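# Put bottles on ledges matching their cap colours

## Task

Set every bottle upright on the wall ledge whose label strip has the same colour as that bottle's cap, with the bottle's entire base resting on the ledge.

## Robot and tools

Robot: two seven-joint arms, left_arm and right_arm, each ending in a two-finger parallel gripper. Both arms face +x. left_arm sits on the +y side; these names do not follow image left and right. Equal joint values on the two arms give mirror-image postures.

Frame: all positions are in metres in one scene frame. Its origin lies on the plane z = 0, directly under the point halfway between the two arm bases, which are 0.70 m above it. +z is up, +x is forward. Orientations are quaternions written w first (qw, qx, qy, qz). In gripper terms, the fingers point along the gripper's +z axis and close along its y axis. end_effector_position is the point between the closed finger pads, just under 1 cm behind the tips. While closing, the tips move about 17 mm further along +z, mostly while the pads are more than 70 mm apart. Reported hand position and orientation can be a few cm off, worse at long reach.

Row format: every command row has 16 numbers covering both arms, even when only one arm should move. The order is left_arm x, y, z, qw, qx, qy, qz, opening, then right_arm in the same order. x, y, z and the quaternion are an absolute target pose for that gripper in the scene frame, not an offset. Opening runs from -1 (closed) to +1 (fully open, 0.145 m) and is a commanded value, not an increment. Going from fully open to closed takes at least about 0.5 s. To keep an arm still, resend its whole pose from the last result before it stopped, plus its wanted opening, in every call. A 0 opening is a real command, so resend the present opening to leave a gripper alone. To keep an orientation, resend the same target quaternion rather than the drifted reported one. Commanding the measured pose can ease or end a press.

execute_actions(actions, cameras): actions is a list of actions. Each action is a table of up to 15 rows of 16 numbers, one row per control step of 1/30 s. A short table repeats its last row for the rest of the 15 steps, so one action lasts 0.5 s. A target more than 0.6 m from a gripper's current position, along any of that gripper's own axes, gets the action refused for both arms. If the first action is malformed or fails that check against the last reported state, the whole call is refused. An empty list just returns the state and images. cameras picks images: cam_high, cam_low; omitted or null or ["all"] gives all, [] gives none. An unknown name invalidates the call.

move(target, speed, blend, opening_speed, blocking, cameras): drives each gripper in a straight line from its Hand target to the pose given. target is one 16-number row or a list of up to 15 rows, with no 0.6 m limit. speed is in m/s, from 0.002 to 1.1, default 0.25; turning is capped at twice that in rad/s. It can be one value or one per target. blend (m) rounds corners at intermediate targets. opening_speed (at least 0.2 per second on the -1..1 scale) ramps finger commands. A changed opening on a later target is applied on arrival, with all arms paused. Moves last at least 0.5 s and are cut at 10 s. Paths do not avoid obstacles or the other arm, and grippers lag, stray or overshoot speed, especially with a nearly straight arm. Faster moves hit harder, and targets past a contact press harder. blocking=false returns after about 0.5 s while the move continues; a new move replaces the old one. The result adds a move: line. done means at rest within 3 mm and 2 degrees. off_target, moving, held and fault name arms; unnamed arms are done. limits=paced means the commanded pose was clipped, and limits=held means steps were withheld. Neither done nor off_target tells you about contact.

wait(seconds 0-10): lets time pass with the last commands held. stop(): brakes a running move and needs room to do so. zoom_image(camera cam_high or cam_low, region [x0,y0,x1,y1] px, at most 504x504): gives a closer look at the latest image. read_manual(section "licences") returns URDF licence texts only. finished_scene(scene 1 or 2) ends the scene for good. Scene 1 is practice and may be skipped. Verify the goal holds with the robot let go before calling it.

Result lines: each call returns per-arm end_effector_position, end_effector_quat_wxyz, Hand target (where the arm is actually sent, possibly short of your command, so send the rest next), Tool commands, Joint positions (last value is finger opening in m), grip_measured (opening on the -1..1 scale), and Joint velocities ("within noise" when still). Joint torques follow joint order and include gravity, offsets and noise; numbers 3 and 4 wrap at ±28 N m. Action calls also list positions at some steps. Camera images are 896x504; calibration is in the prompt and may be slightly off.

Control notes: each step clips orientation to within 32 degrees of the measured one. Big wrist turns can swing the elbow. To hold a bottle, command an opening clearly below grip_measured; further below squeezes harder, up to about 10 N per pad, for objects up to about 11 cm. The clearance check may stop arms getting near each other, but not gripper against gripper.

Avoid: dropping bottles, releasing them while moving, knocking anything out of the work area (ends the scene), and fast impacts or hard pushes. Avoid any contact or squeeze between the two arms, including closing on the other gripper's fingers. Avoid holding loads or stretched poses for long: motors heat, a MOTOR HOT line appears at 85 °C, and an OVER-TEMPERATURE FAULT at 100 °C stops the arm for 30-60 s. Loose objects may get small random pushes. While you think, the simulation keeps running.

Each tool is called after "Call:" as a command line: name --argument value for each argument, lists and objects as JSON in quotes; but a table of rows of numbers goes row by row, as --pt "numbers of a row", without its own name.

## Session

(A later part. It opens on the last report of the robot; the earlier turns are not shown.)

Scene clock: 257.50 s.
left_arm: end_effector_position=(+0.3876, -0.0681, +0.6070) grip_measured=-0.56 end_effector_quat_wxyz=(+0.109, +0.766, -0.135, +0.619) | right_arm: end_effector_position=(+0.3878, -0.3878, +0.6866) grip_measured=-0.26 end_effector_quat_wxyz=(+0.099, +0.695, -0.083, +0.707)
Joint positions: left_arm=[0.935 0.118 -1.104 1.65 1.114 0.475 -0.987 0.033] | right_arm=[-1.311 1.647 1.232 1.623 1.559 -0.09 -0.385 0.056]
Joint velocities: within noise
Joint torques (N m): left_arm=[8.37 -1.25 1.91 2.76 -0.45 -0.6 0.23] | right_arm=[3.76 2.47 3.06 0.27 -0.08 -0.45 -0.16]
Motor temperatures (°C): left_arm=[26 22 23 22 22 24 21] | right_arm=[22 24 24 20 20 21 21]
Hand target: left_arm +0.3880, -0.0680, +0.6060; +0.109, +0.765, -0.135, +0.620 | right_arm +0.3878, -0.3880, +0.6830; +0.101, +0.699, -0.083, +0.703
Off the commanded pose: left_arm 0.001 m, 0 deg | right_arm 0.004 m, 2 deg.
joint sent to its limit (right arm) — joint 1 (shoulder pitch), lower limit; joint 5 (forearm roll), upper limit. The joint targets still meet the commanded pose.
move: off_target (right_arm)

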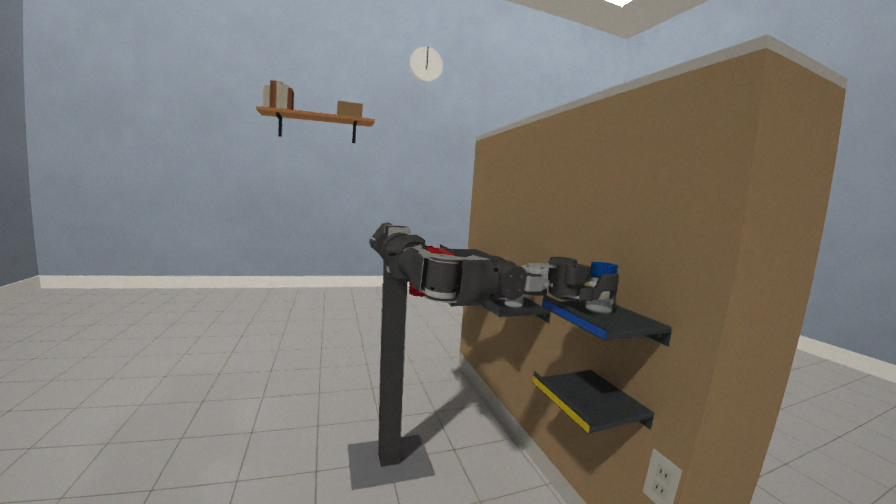

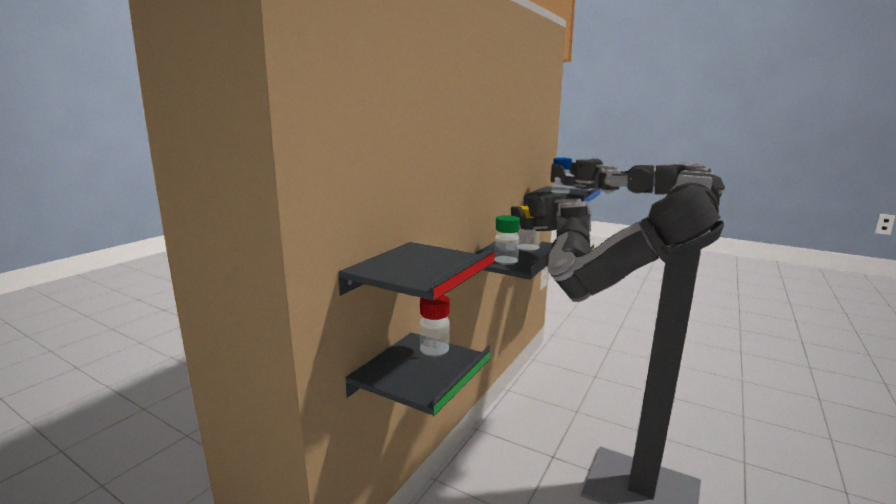

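Call:
move --target '[0.388,-0.068,0.600,0.1093,0.7653,-0.1349,0.6197,-1,0.388,-0.388,0.680,0.0923,0.7010,-0.0923,0.7010,-0.9]' --speed 0.02

Call:
zoom_image --camera "cam_low" --region '[480, 190, 600, 290]'

Call:
zoom_image --camera "cam_high" --region '[540, 240, 660, 350]'

Scene clock: 278.63 s.
left_arm: end_effector_position=(+0.3876, -0.0683, +0.6017) grip_measured=-0.56 end_effector_quat_wxyz=(+0.109, +0.766, -0.135, +0.619) | right_arm: end_effector_position=(+0.3878, -0.3879, +0.6863) grip_measured=-0.26 end_effector_quat_wxyz=(+0.099, +0.691, -0.084, +0.711)
Joint positions: left_arm=[0.93 0.125 -1.123 1.643 1.107 0.451 -0.98 0.033] | right_arm=[-1.31 1.648 1.221 1.622 1.559 -0.113 -0.387 0.056]
Joint velocities: within noise
Joint torques (N m): left_arm=[8.08 -1.12 1.89 2.67 -0.43 -0.63 0.22] | right_arm=[3.65 2.52 2.48 0.27 -0.07 -0.2 -0.11]
Motor temperatures (°C): left_arm=[27 22 23 22 22 24 21] | right_arm=[22 23 23 19 20 21 21]
Hand target: left_arm +0.3880, -0.0680, +0.5999; +0.109, +0.765, -0.135, +0.620 | right_arm +0.3878, -0.3880, +0.6800; +0.101, +0.699, -0.083, +0.703
Off the commanded pose: left_arm 0.002 m, 0 deg | right_arm 0.006 m, 2 deg.
joint sent to its limit (right arm) — joint 1 (shoulder pitch), lower limit; joint 5 (forearm roll), upper limit. The joint targets still meet the commanded pose.
move: off_target (right_arm)

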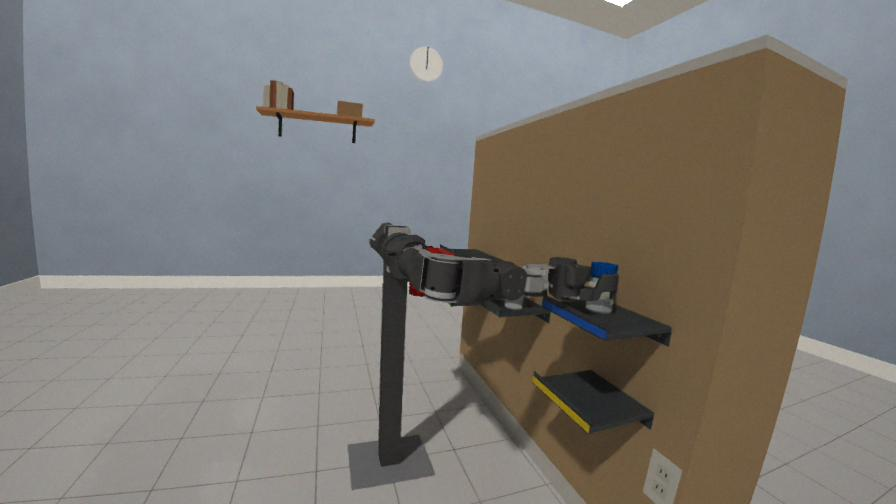

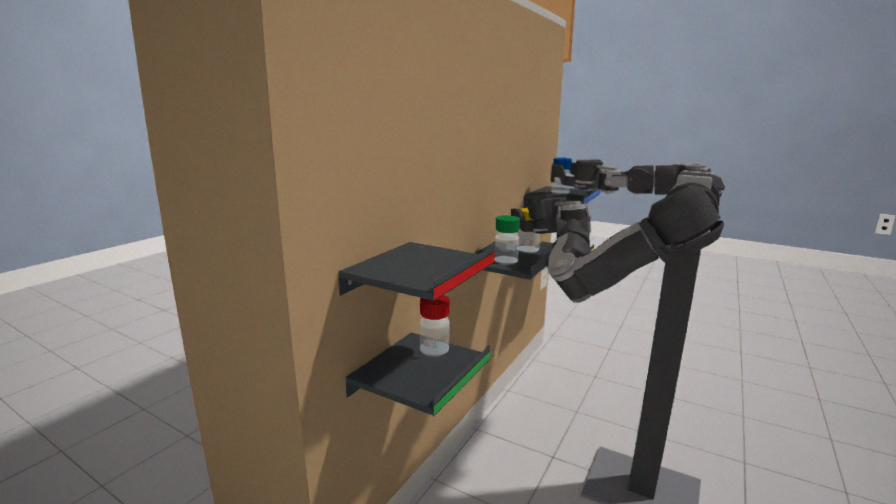

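Scaled by 4.200 from the camera's 896x504 image, which has a finer 1280x720 frame.

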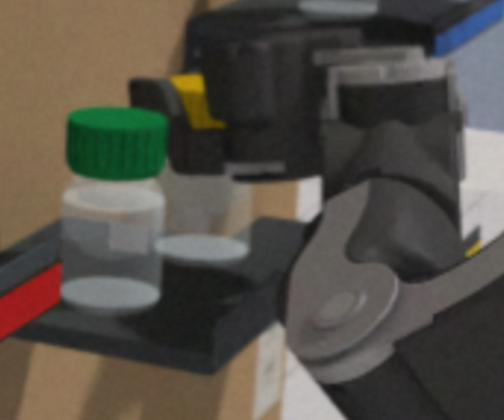

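Scaled by 4.200 from the camera's 896x504 image, which has a finer 1280x720 frame.

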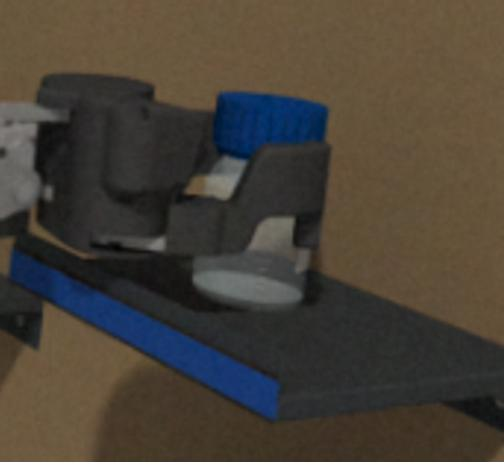

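Call:
move --pt "0.388 -0.068 0.596 0.1093 0.7653 -0.1349 0.6197 -1 0.388 -0.388 0.684 0.0923 0.7010 -0.0923 0.7010 -0.9" --pt "0.388 -0.068 0.596 0.1093 0.7653 -0.1349 0.6197 -1 0.388 -0.388 0.684 0.0923 0.7010 -0.0923 0.7010 0.2" --speed 0.02 --opening_speed 0.4

Call:
zoom_image --camera "cam_low" --region '[480, 190, 600, 290]'

Call:
zoom_image --camera "cam_high" --region '[540, 240, 660, 350]'

Scene clock: 308.70 s.
left_arm: end_effector_position=(+0.3879, -0.0683, +0.6010) grip_measured=-0.56 end_effector_quat_wxyz=(+0.111, +0.762, -0.133, +0.624) | right_arm: end_effector_position=(+0.3879, -0.3879, +0.6847) grip_measured=+0.20 end_effector_quat_wxyz=(+0.100, +0.697, -0.083, +0.705)
Joint positions: left_arm=[0.93 0.129 -1.133 1.64 1.099 0.43 -0.976 0.033] | right_arm=[-1.31 1.648 1.226 1.622 1.559 -0.091 -0.387 0.09]
Joint velocities: within noise
Joint torques (N m): left_arm=[7.29 -0.94 1.59 2.26 -0.28 -0.46 0.24] | right_arm=[3.76 2.15 5.2 0.35 -0.06 -0.28 -0.06]
Motor temperatures (°C): left_arm=[27 22 23 21 22 24 21] | right_arm=[22 23 23 19 20 20 21]
Hand target: left_arm +0.3879, -0.0680, +0.5959; +0.109, +0.765, -0.135, +0.620 | right_arm +0.3879, -0.3880, +0.6840; +0.101, +0.698, -0.083, +0.704
Off the commanded pose: left_arm 0.005 m, 1 deg | right_arm 0.001 m, 2 deg.
joint sent to its limit (right arm) — joint 1 (shoulder pitch), lower limit; joint 5 (forearm roll), upper limit. The joint targets still meet the commanded pose.
move: off_target (left_arm)

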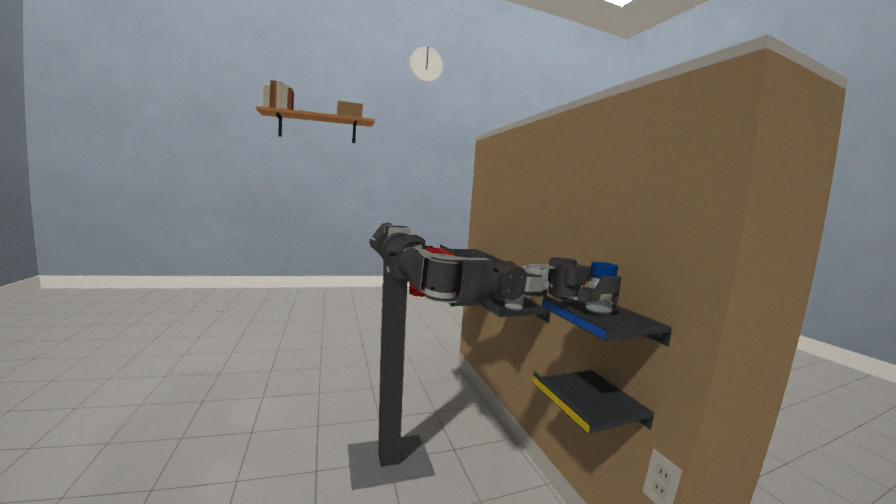

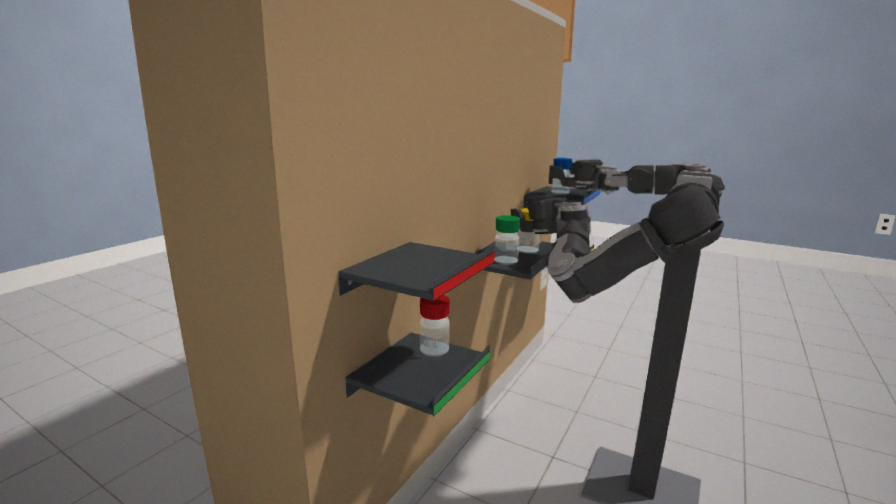

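Scaled by 4.200 from the camera's 896x504 image, which has a finer 1280x720 frame.

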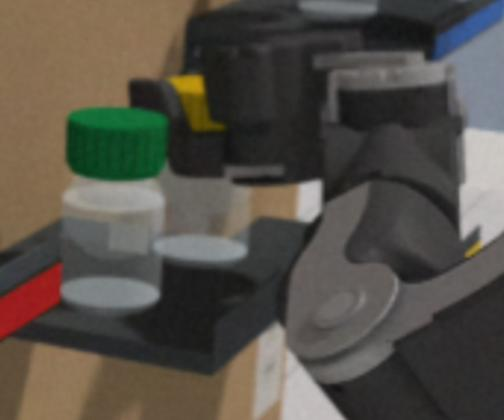

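Scaled by 4.200 from the camera's 896x504 image, which has a finer 1280x720 frame.

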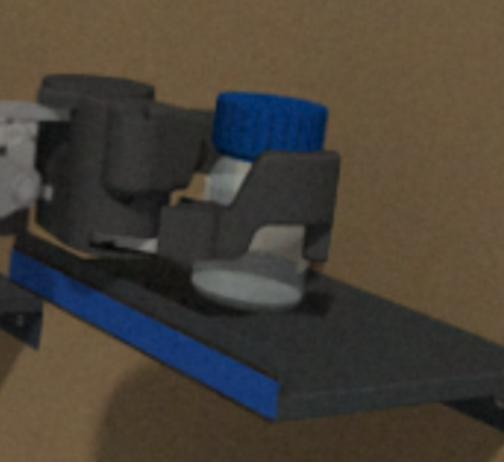

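Call:
move --pt "0.388 -0.068 0.599 0.1093 0.7653 -0.1349 0.6197 -1 0.388 -0.388 0.690 0.0923 0.7010 -0.0923 0.7010 0.2" --pt "0.388 -0.068 0.599 0.1093 0.7653 -0.1349 0.6197 0.05 0.27 -0.356 0.692 0.0923 0.7010 -0.0923 0.7010 0.2" --speed '[0.04,0.1]' --opening_speed 0.4

Call:
zoom_image --camera "cam_low" --region '[480, 190, 600, 290]'

Call:
zoom_image --camera "cam_high" --region '[460, 210, 660, 350]'

Scene clock: 327.20 s.
left_arm: end_effector_position=(+0.3877, -0.0685, +0.6003) grip_measured=+0.05 end_effector_quat_wxyz=(+0.110, +0.763, -0.134, +0.622) | right_arm: end_effector_position=(+0.2698, -0.3564, +0.6910) grip_measured=+0.20 end_effector_quat_wxyz=(+0.092, +0.701, -0.095, +0.701)
Joint positions: left_arm=[0.93 0.129 -1.133 1.64 1.102 0.434 -0.976 0.079] | right_arm=[-1.274 1.077 1.35 2.212 1.488 0.116 -0.424 0.09]
Joint velocities: within noise
Joint torques (N m): left_arm=[8.64 -1.36 2.56 3.04 -0.17 -0.29 0.11] | right_arm=[0.8 2.2 4.82 0.54 -0.2 -0.3 0.16]
Motor temperatures (°C): left_arm=[27 22 23 21 22 24 21] | right_arm=[22 23 24 19 20 20 21]
Hand target: left_arm +0.3880, -0.0680, +0.5990; +0.109, +0.765, -0.135, +0.620 | right_arm +0.2700, -0.3560, +0.6921; +0.092, +0.701, -0.092, +0.701
Off the commanded pose: left_arm 0.001 m, 0 deg | right_arm 0.001 m, 0 deg.
move: done

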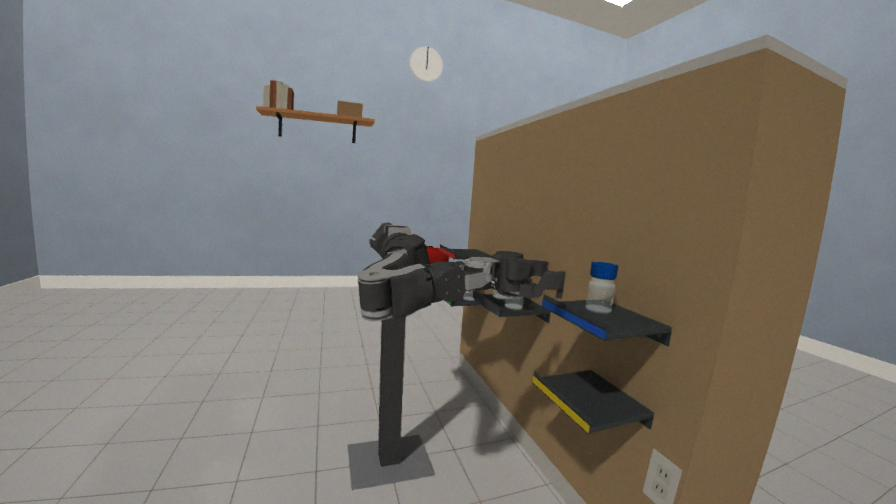

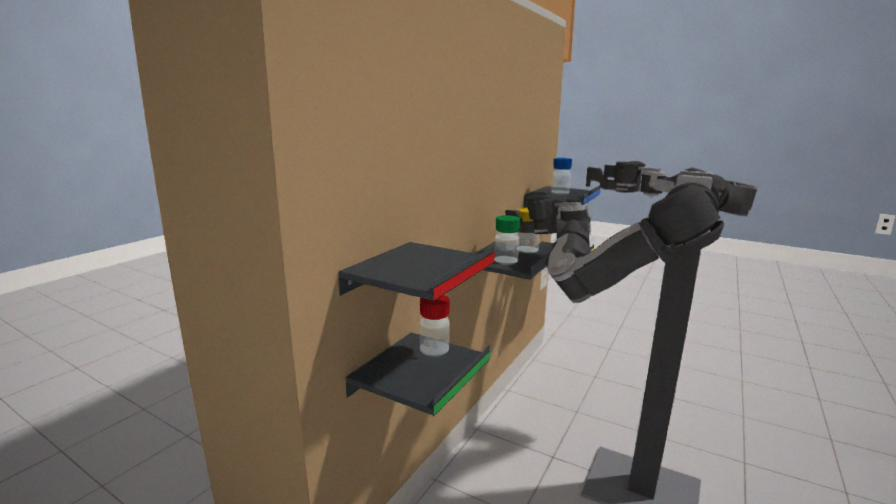

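Scaled by 4.200 from the camera's 896x504 image, which has a finer 1280x720 frame.

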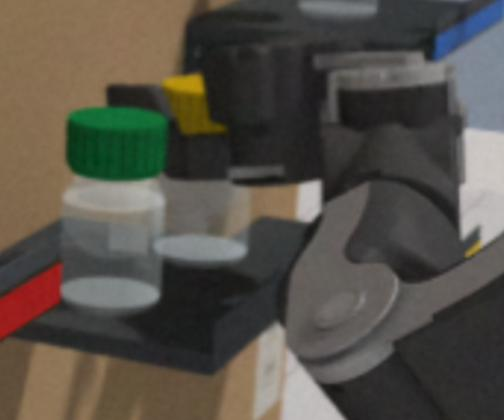

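Scaled by 2.520 from the camera's 896x504 image, which has a finer 1280x720 frame.

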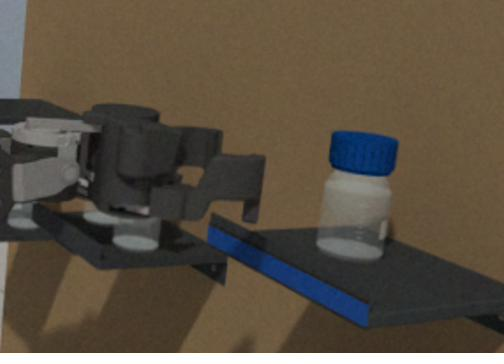

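Call:
move --pt "0.275 -0.028 0.625 0.1093 0.7653 -0.1349 0.6197 0.05 0.265 -0.27 0.60 0 0.7071 0 0.7071 0.2" --pt "0.26 0.12 0.55 0 0.7071 0 0.7071 0.05 0.28 -0.23 0.45 0 0.7071 0 0.7071 0.2" --pt "0.27 0.2 0.46 0 0.7071 0 0.7071 0.35 0.30 -0.23 0.42 0 0.7071 0 0.7071 0.2" --pt "0.27 0.30 0.493 -0.0923 0.7010 0.0923 0.7010 0.35 0.30 -0.22 0.45 0 0.7071 0 0.7071 0.2" --speed '[0.1,0.2,0.2,0.2]'

Call:
zoom_image --camera "cam_low" --region '[380, 190, 620, 410]'

Call:
zoom_image --camera "cam_high" --region '[430, 230, 580, 350]'

Scene clock: 349.70 s.
left_arm: end_effector_position=(+0.2701, +0.3005, +0.4932) grip_measured=+0.35 end_effector_quat_wxyz=(-0.094, +0.701, +0.093, +0.701) | right_arm: end_effector_position=(+0.2997, -0.2200, +0.4517) grip_measured=+0.20 end_effector_quat_wxyz=(-0.082, +0.865, +0.159, +0.468)
Joint positions: left_arm=[0.133 1.337 -1.146 1.893 0.822 -0.786 -1.072 0.101] | right_arm=[-1.31 1.998 0.336 1.872 1.559 -0.427 -0.27 0.09]
Joint velocities: within noise
Joint torques (N m): left_arm=[2.47 5.74 2.17 2.71 -0.16 -0.41 0.23] | right_arm=[3.6 1.46 2.3 1.06 0.02 -0.49 -0.14]
Motor temperatures (°C): left_arm=[27 22 24 22 22 24 21] | right_arm=[21 23 24 19 20 20 21]
Hand target: left_arm +0.2700, +0.3000, +0.4930; -0.092, +0.701, +0.092, +0.701 | right_arm +0.2994, -0.2206, +0.4513; -0.081, +0.866, +0.157, +0.469
Off the commanded pose: left_arm 0.001 m, 0 deg | right_arm 0.002 m, 39 deg; orientation clipped.
joint read past its limit (right arm) — joint 2 (shoulder roll), upper limit.
joint sent to its limit (left arm) — joint 6 (wrist pitch), lower limit. The joint targets still meet the commanded pose.
joint sent to its limit (right arm) — joint 1 (shoulder pitch), lower limit; joint 2 (shoulder roll), upper limit; joint 5 (forearm roll), upper limit. The joint targets are off in orientation, not in position.
move: off_target (right_arm); limits=paced

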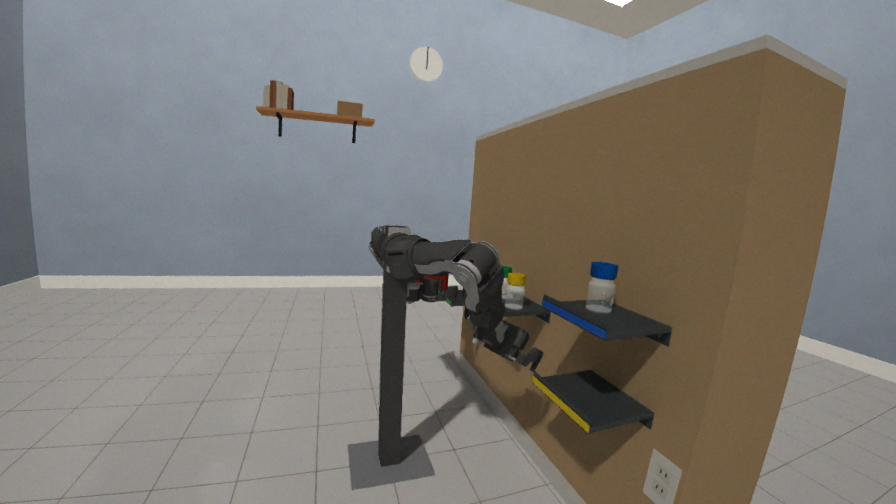

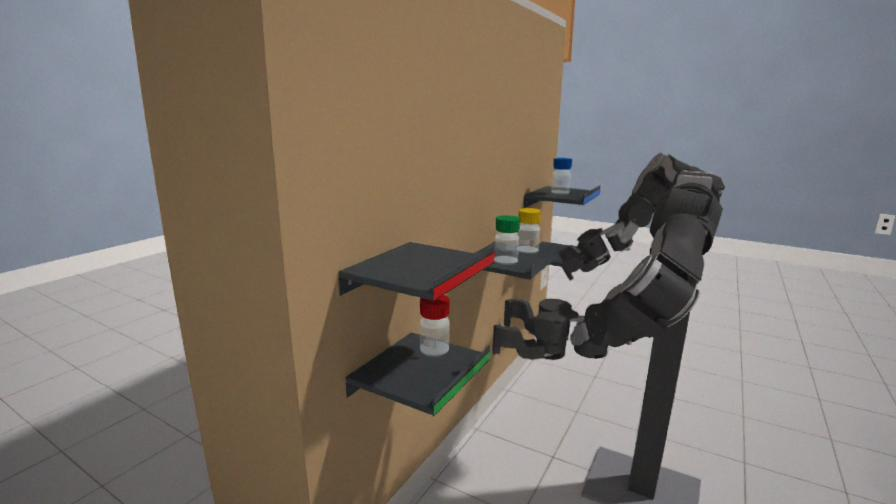

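Scaled by 2.100 from the camera's 896x504 image, which has a finer 1280x720 frame.

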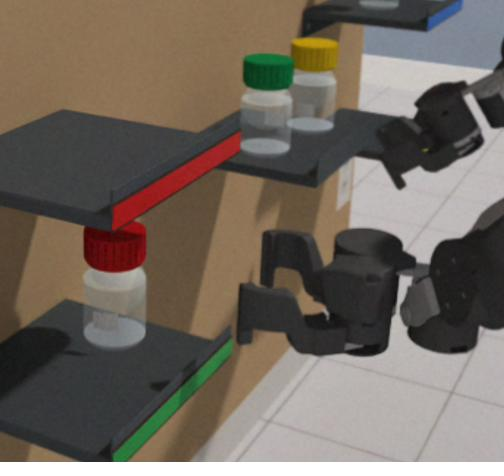

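Scaled by 3.360 from the camera's 896x504 image, which has a finer 1280x720 frame.

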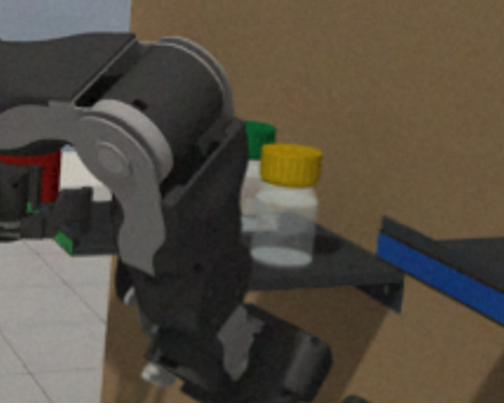

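Call:
move --pt "0.272 0.309 0.486 -0.0923 0.7010 0.0923 0.7010 0.35 0.26 -0.32 0.60 0.5 0.5 0.5 0.5 0.2" --pt "0.398 0.343 0.486 -0.0923 0.7010 0.0923 0.7010 0.35 0.25 -0.30 0.45 0.27 0.653 0.27 0.653 0.2" --speed '[0.25,0.16]'

Call:
zoom_image --camera "cam_low" --region '[380, 240, 580, 410]'

Call:
zoom_image --camera "cam_high" --region '[430, 230, 580, 350]'

Scene clock: 388.33 s.
left_arm: end_effector_position=(+0.3979, +0.3447, +0.4889) grip_measured=+0.35 end_effector_quat_wxyz=(-0.095, +0.698, +0.094, +0.704) | right_arm: end_effector_position=(+0.2506, -0.3004, +0.4514) grip_measured=+0.20 end_effector_quat_wxyz=(+0.273, +0.652, +0.270, +0.654)
Joint positions: left_arm=[0.476 1.001 -0.962 1.268 1.152 -0.507 -0.466 0.101] | right_arm=[-0.088 1.28 -1.043 1.629 0.198 -0.397 -1.093 0.09]
Joint velocities: within noise
Joint torques (N m): left_arm=[6.58 4.44 2.17 1.48 -0.02 -0.49 0.23] | right_arm=[1.54 6.16 1.7 1.44 0 -0.24 -0.19]
Motor temperatures (°C): left_arm=[24 23 24 21 22 24 21] | right_arm=[22 23 23 19 20 20 21]
Hand target: left_arm +0.3980, +0.3431, +0.4861; -0.092, +0.701, +0.092, +0.701 | right_arm +0.2500, -0.2999, +0.4499; +0.270, +0.654, +0.270, +0.653
Off the commanded pose: left_arm 0.003 m, 1 deg | right_arm 0.002 m, 0 deg.
move: done

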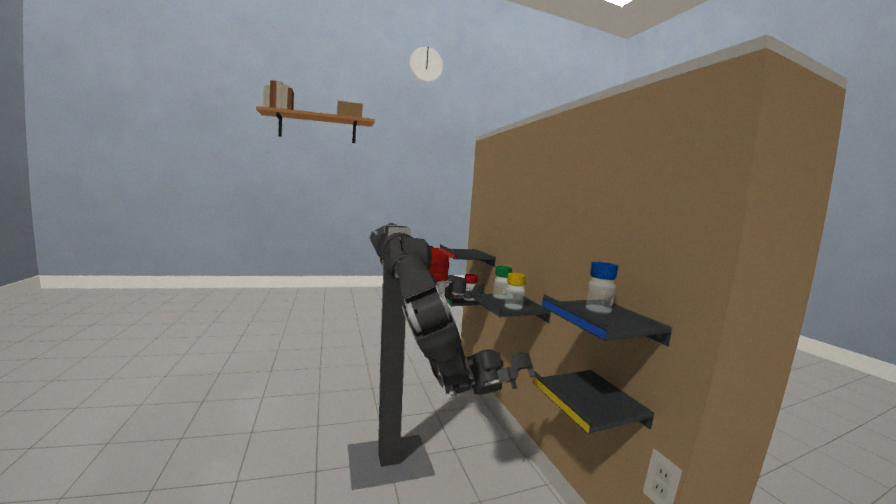

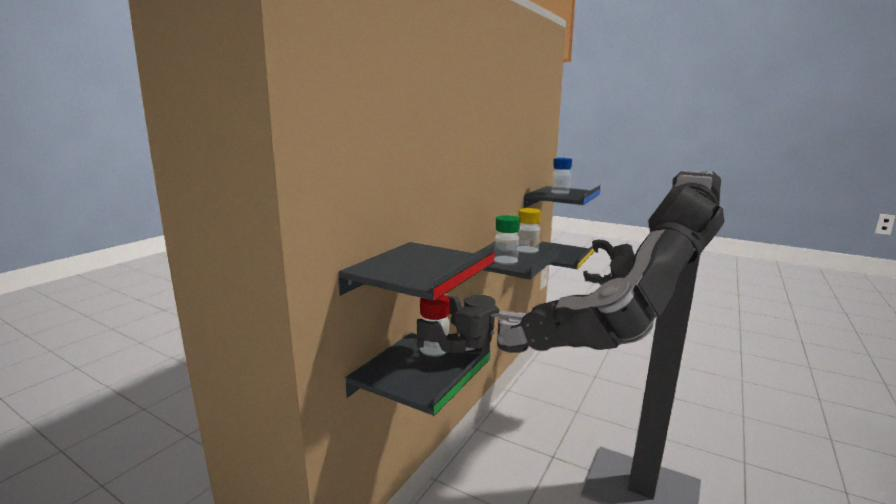

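Scaled by 2.520 from the camera's 896x504 image, which has a finer 1280x720 frame.

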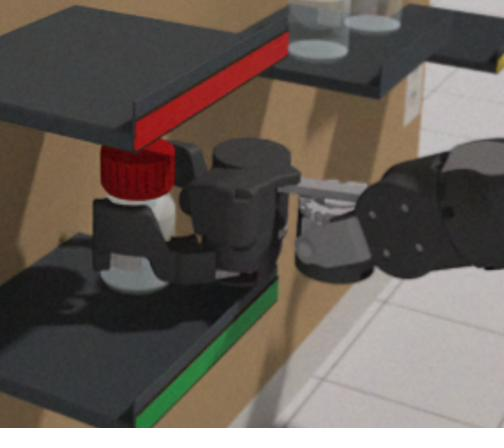

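Scaled by 3.360 from the camera's 896x504 image, which has a finer 1280x720 frame.

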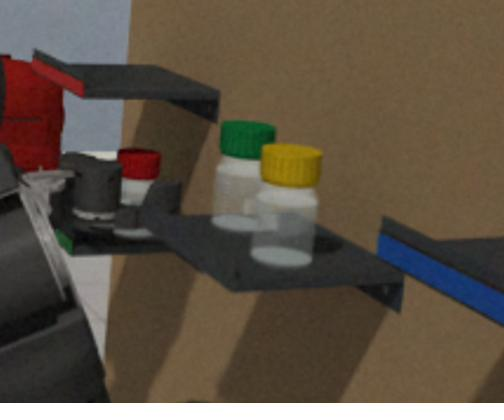

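Call:
move --pt "0.398 0.343 0.486 -0.0923 0.7010 0.0923 0.7010 -1 0.30 -0.22 0.38 0.27 0.653 0.27 0.653 0.2" --pt "0.398 0.343 0.518 -0.0923 0.7010 0.0923 0.7010 -1 0.28 -0.17 0.45 0 0.7071 0 0.7071 0.2" --pt "0.268 0.308 0.522 -0.0923 0.7010 0.0923 0.7010 -1 0.265 -0.076 0.587 0 0.7071 0 0.7071 0.2" --pt "0.27 0.20 0.50 0 0.7071 0 0.7071 -1 0.265 -0.076 0.587 0 0.7071 0 0.7071 0.15" --speed '[0.25,0.16,0.15,0.2]' --opening_speed 0.9

Call:
zoom_image --camera "cam_low" --region '[420, 180, 620, 350]'

Call:
zoom_image --camera "cam_high" --region '[430, 230, 580, 350]'

Scene clock: 421.03 s.
left_arm: end_effector_position=(+0.2693, +0.2004, +0.4987) grip_measured=-0.39 end_effector_quat_wxyz=(+0.000, +0.710, +0.003, +0.705) | right_arm: end_effector_position=(+0.2647, -0.0749, +0.5880) grip_measured=+0.15 end_effector_quat_wxyz=(-0.004, +0.706, +0.001, +0.709)
Joint positions: left_arm=[0.046 1.162 -1.044 2.041 0.629 -0.53 -0.992 0.046] | right_arm=[0.274 0.582 -1.111 2.351 0.523 0.313 -1.308 0.087]
Joint velocities: within noise
Joint torques (N m): left_arm=[3.57 4.44 1.7 3.48 -0.46 -0.45 0.2] | right_arm=[2.31 0.59 2.09 3.15 -0.39 0.05 -0.14]
Motor temperatures (°C): left_arm=[26 23 24 21 22 24 21] | right_arm=[21 24 23 19 20 20 21]
Hand target: left_arm +0.2700, +0.2000, +0.5000; +0.000, +0.707, +0.000, +0.707 | right_arm +0.2650, -0.0760, +0.5870; +0.000, +0.707, +0.000, +0.707
Off the commanded pose: left_arm 0.002 m, 1 deg | right_arm 0.002 m, 1 deg.
move: done

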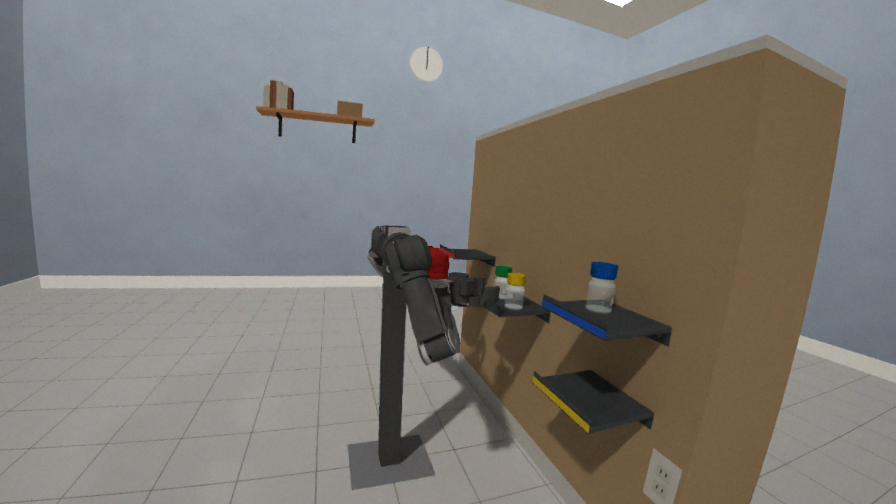

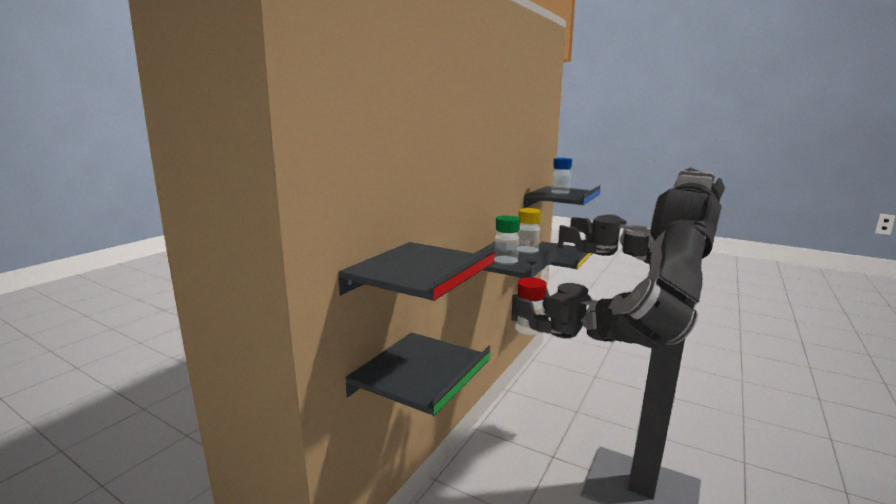

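Scaled by 2.520 from the camera's 896x504 image, which has a finer 1280x720 frame.

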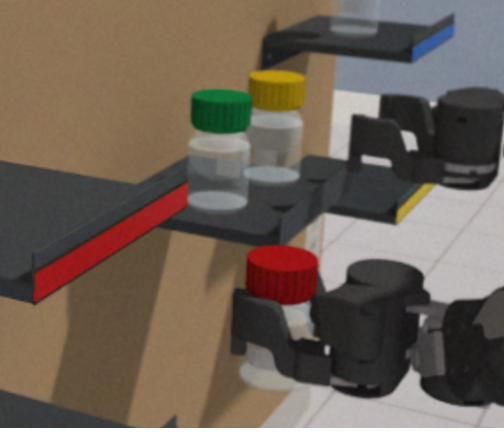

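Scaled by 3.360 from the camera's 896x504 image, which has a finer 1280x720 frame.

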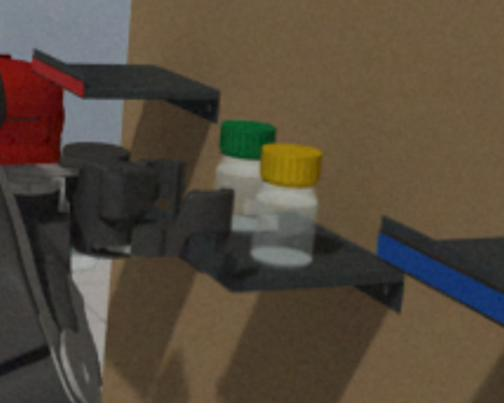

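Call:
move --pt "0.36 0.205 0.505 0 0.7071 0 0.7071 -1 0.265 -0.061 0.587 0 0.7071 0 0.7071 0.15" --pt "0.36 0.205 0.735 0 0.7071 0 0.7071 -1 0.366 -0.061 0.587 0 0.7071 0 0.7071 0.15" --speed '[0.16,0.16]'

Call:
zoom_image --camera "cam_low" --region '[420, 160, 620, 310]'

Call:
zoom_image --camera "cam_high" --region '[430, 230, 580, 350]'

Scene clock: 438.57 s.
left_arm: end_effector_position=(+0.3599, +0.2044, +0.7342) grip_measured=-0.39 end_effector_quat_wxyz=(-0.001, +0.708, -0.003, +0.706) | right_arm: end_effector_position=(+0.3654, -0.0613, +0.5867) grip_measured=+0.15 end_effector_quat_wxyz=(+0.003, +0.707, +0.001, +0.707)
Joint positions: left_arm=[1.01 1.199 -0.71 2.154 1.584 0.387 -0.867 0.046] | right_arm=[0.565 0.432 -0.984 1.932 0.729 0.281 -1.098 0.087]
Joint velocities: within noise
Joint torques (N m): left_arm=[5.74 1.86 3.62 0.21 -0.19 -0.53 -0.06] | right_arm=[5.16 -0.25 3.15 2.88 -0.35 -0.32 0.15]
Motor temperatures (°C): left_arm=[25 23 24 22 22 24 21] | right_arm=[21 23 23 20 20 20 21]
Hand target: left_arm +0.3600, +0.2049, +0.7350; +0.000, +0.707, +0.000, +0.707 | right_arm +0.3660, -0.0610, +0.5871; +0.000, +0.707, +0.000, +0.707
Off the commanded pose: left_arm 0.001 m, 0 deg | right_arm 0.001 m, 0 deg.
joint sent to its limit (left arm) — joint 5 (forearm roll), upper limit. The joint targets still meet the commanded pose.
move: done

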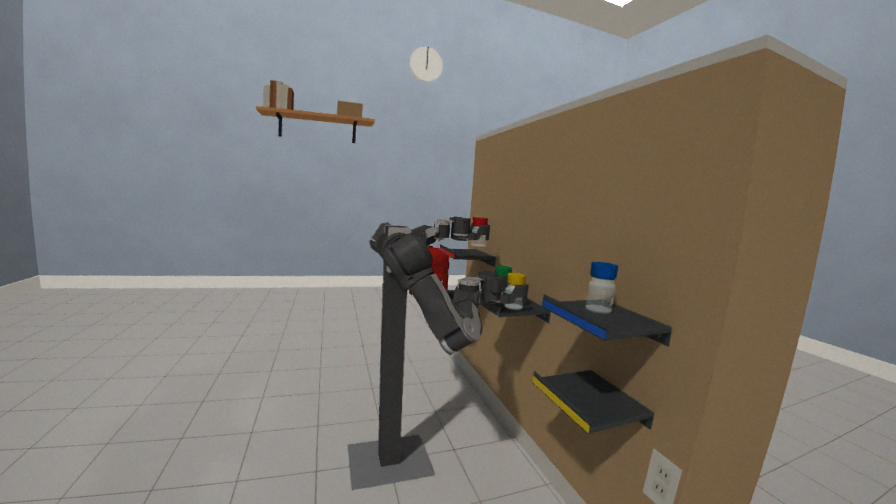

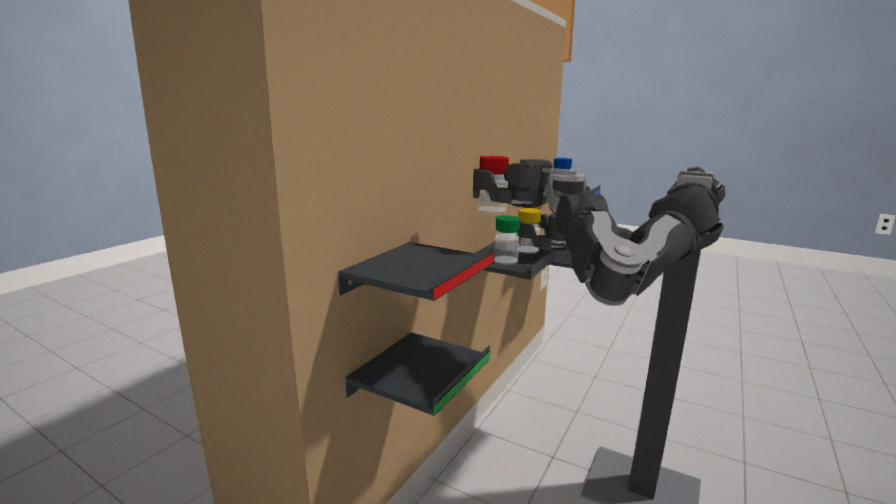

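Scaled by 2.520 from the camera's 896x504 image, which has a finer 1280x720 frame.

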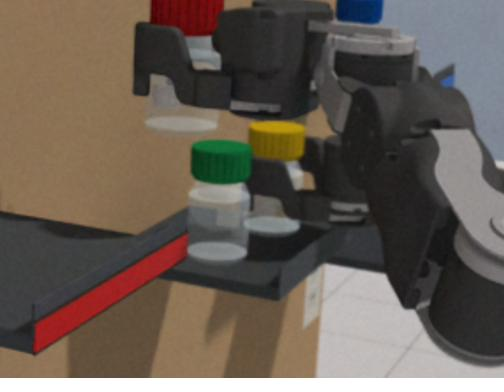

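Scaled by 3.360 from the camera's 896x504 image, which has a finer 1280x720 frame.

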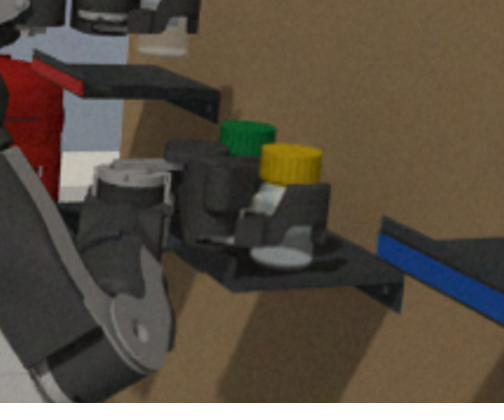

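Call:
move --pt "0.36 0.205 0.735 0 0.7071 0 0.7071 -1 0.366 -0.061 0.587 0 0.7071 0 0.7071 -0.9" --pt "0.30 0.205 0.738 0 0.7071 0 0.7071 -1 0.366 -0.061 0.622 0 0.7071 0 0.7071 -0.9" --pt "0.272 0.31 0.738 -0.0923 0.7010 0.0923 0.7010 -1 0.257 -0.065 0.622 0 0.7071 0 0.7071 -0.9" --pt "0.272 0.36 0.738 -0.0923 0.7010 0.0923 0.7010 -1 0.26 -0.20 0.60 0 0.7071 0 0.7071 -0.9" --speed '[0.16,0.14,0.14,0.16]' --opening_speed 0.9

Call:
zoom_image --camera "cam_low" --region '[420, 120, 640, 310]'

Call:
zoom_image --camera "cam_high" --region '[430, 200, 580, 350]'

Scene clock: 459.93 s.
left_arm: end_effector_position=(+0.2726, +0.3596, +0.7369) grip_measured=-0.40 end_effector_quat_wxyz=(-0.094, +0.704, +0.091, +0.698) | right_arm: end_effector_position=(+0.2601, -0.2012, +0.5965) grip_measured=-0.26 end_effector_quat_wxyz=(-0.002, +0.700, +0.004, +0.714)
Joint positions: left_arm=[-0.336 1.018 1.013 2.166 1.393 0.781 -0.414 0.045] | right_arm=[0.25 1.523 -1.06 2.44 0.847 -0.454 -1.067 0.056]
Joint velocities: within noise
Joint torques (N m): left_arm=[2.68 5.18 2.55 1.28 -0.13 -0.8 0.23] | right_arm=[2.57 5.18 3.08 2.65 -0.55 -0.44 0.15]
Motor temperatures (°C): left_arm=[25 23 25 21 22 24 21] | right_arm=[22 23 23 20 20 20 21]
Hand target: left_arm +0.2720, +0.3600, +0.7380; -0.092, +0.701, +0.092, +0.701 | right_arm +0.2605, -0.2002, +0.5996; -0.006, +0.695, +0.006, +0.719
Off the commanded pose: left_arm 0.001 m, 1 deg | right_arm 0.004 m, 1 deg.
joint sent to its limit (right arm) — joint 4 (elbow), upper limit, where the elbow is as bent as it goes. The joint targets still meet the commanded pose.
move: off_target (right_arm)

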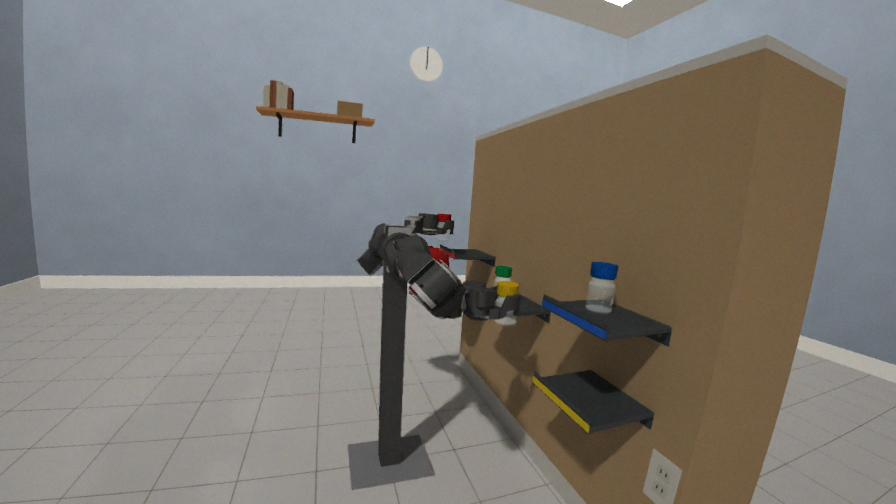

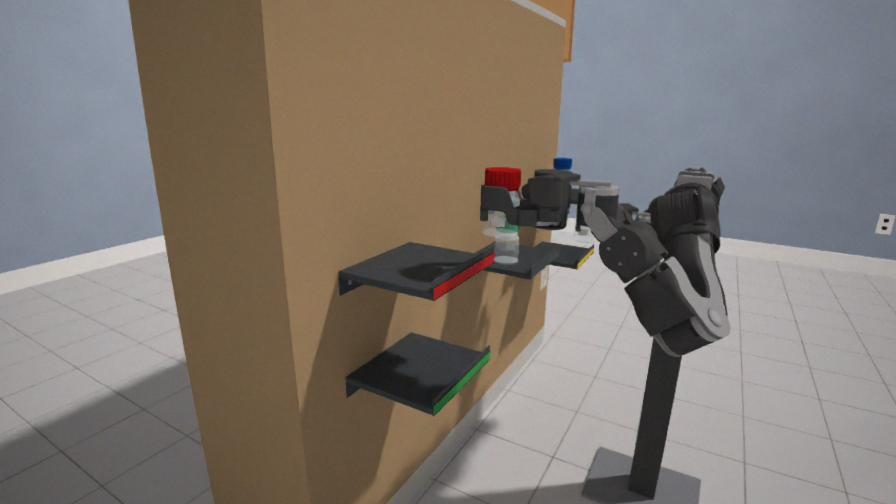

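Scaled by 2.291 from the camera's 896x504 image, which has a finer 1280x720 frame.

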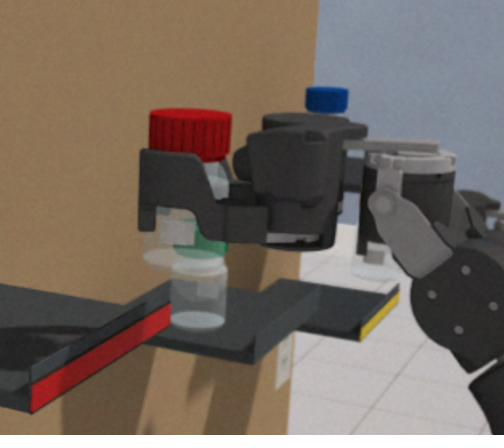

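Scaled by 3.360 from the camera's 896x504 image, which has a finer 1280x720 frame.

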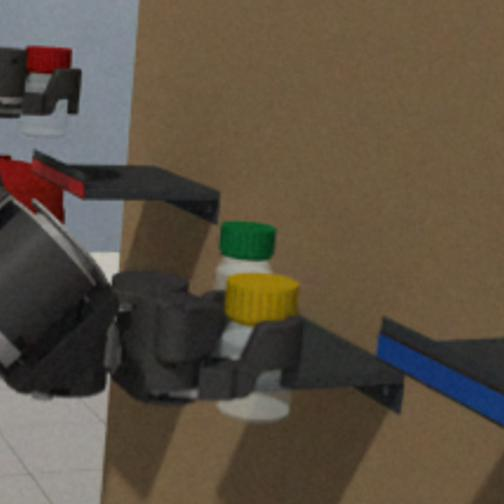

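Call:
move --pt "0.30 0.37 0.738 -0.0923 0.7010 0.0923 0.7010 -1 0.26 -0.25 0.53 0 0.7071 0 0.7071 -0.9" --pt "0.395 0.40 0.735 -0.0923 0.7010 0.0923 0.7010 -1 0.26 -0.345 0.528 0.0923 0.7010 -0.0923 0.7010 -0.9" --pt "0.395 0.40 0.70 -0.0923 0.7010 0.0923 0.7010 -1 0.30 -0.36 0.526 0.0923 0.7010 -0.0923 0.7010 -0.9" --speed '[0.14,0.12,0.08]'

Call:
zoom_image --camera "cam_low" --region '[320, 140, 520, 310]'

Call:
zoom_image --camera "cam_high" --region '[430, 200, 680, 440]'

Scene clock: 476.47 s.
left_arm: end_effector_position=(+0.3954, +0.3991, +0.6991) grip_measured=-0.55 end_effector_quat_wxyz=(-0.092, +0.704, +0.089, +0.699) | right_arm: end_effector_position=(+0.2987, -0.3611, +0.5237) grip_measured=-0.26 end_effector_quat_wxyz=(+0.095, +0.704, -0.094, +0.698)
Joint positions: left_arm=[-1.407 1.672 1.407 1.539 1.584 0.008 -0.325 0.034] | right_arm=[-0.056 1.487 -0.78 1.769 1.246 -0.778 -0.634 0.056]
Joint velocities: within noise
Joint torques (N m): left_arm=[5.29 1.28 4.05 0.4 0.03 -0.92 -0.05] | right_arm=[3.28 6.95 3.85 1.18 -0.2 -0.46 0.17]
Motor temperatures (°C): left_arm=[24 24 25 21 22 25 21] | right_arm=[22 24 23 20 20 20 21]
Hand target: left_arm +0.3950, +0.4000, +0.7000; -0.092, +0.701, +0.092, +0.701 | right_arm +0.2999, -0.3600, +0.5259; +0.092, +0.701, -0.092, +0.701
Off the commanded pose: left_arm 0.001 m, 1 deg | right_arm 0.003 m, 1 deg.
joint sent to its limit (left arm) — joint 1 (shoulder pitch), lower limit; joint 5 (forearm roll), upper limit. The joint targets still meet the commanded pose.
move: done

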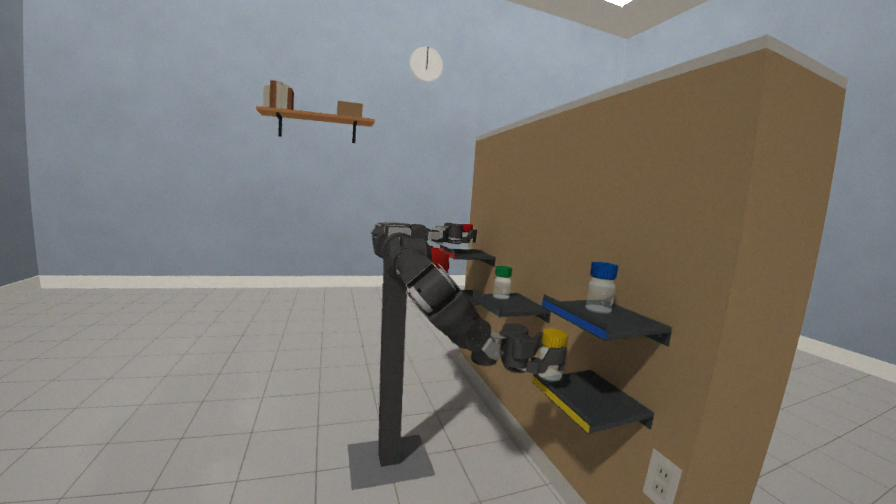

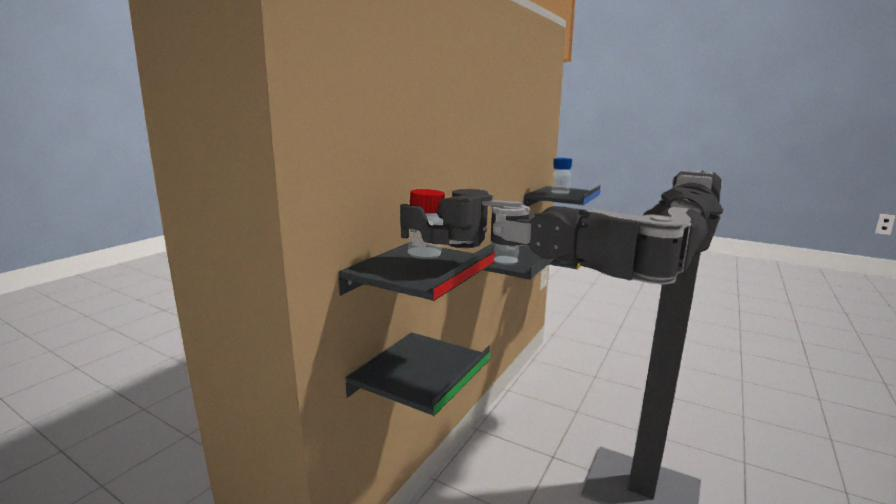

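Scaled by 2.520 from the camera's 896x504 image, which has a finer 1280x720 frame.

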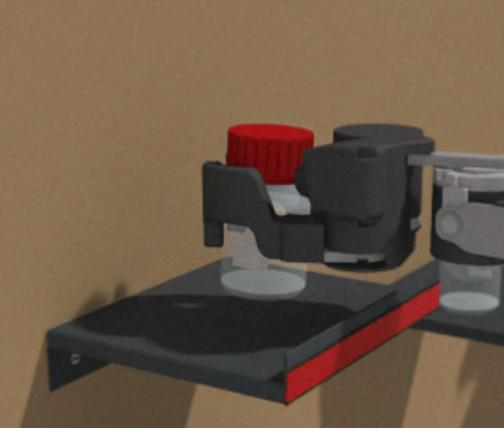

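Scaled by 2.016 from the camera's 896x504 image, which has a finer 1280x720 frame.

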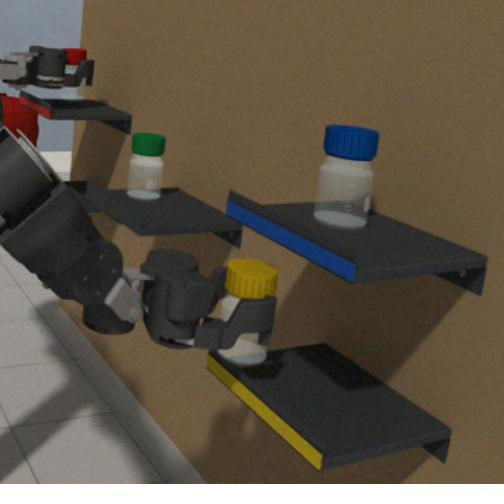

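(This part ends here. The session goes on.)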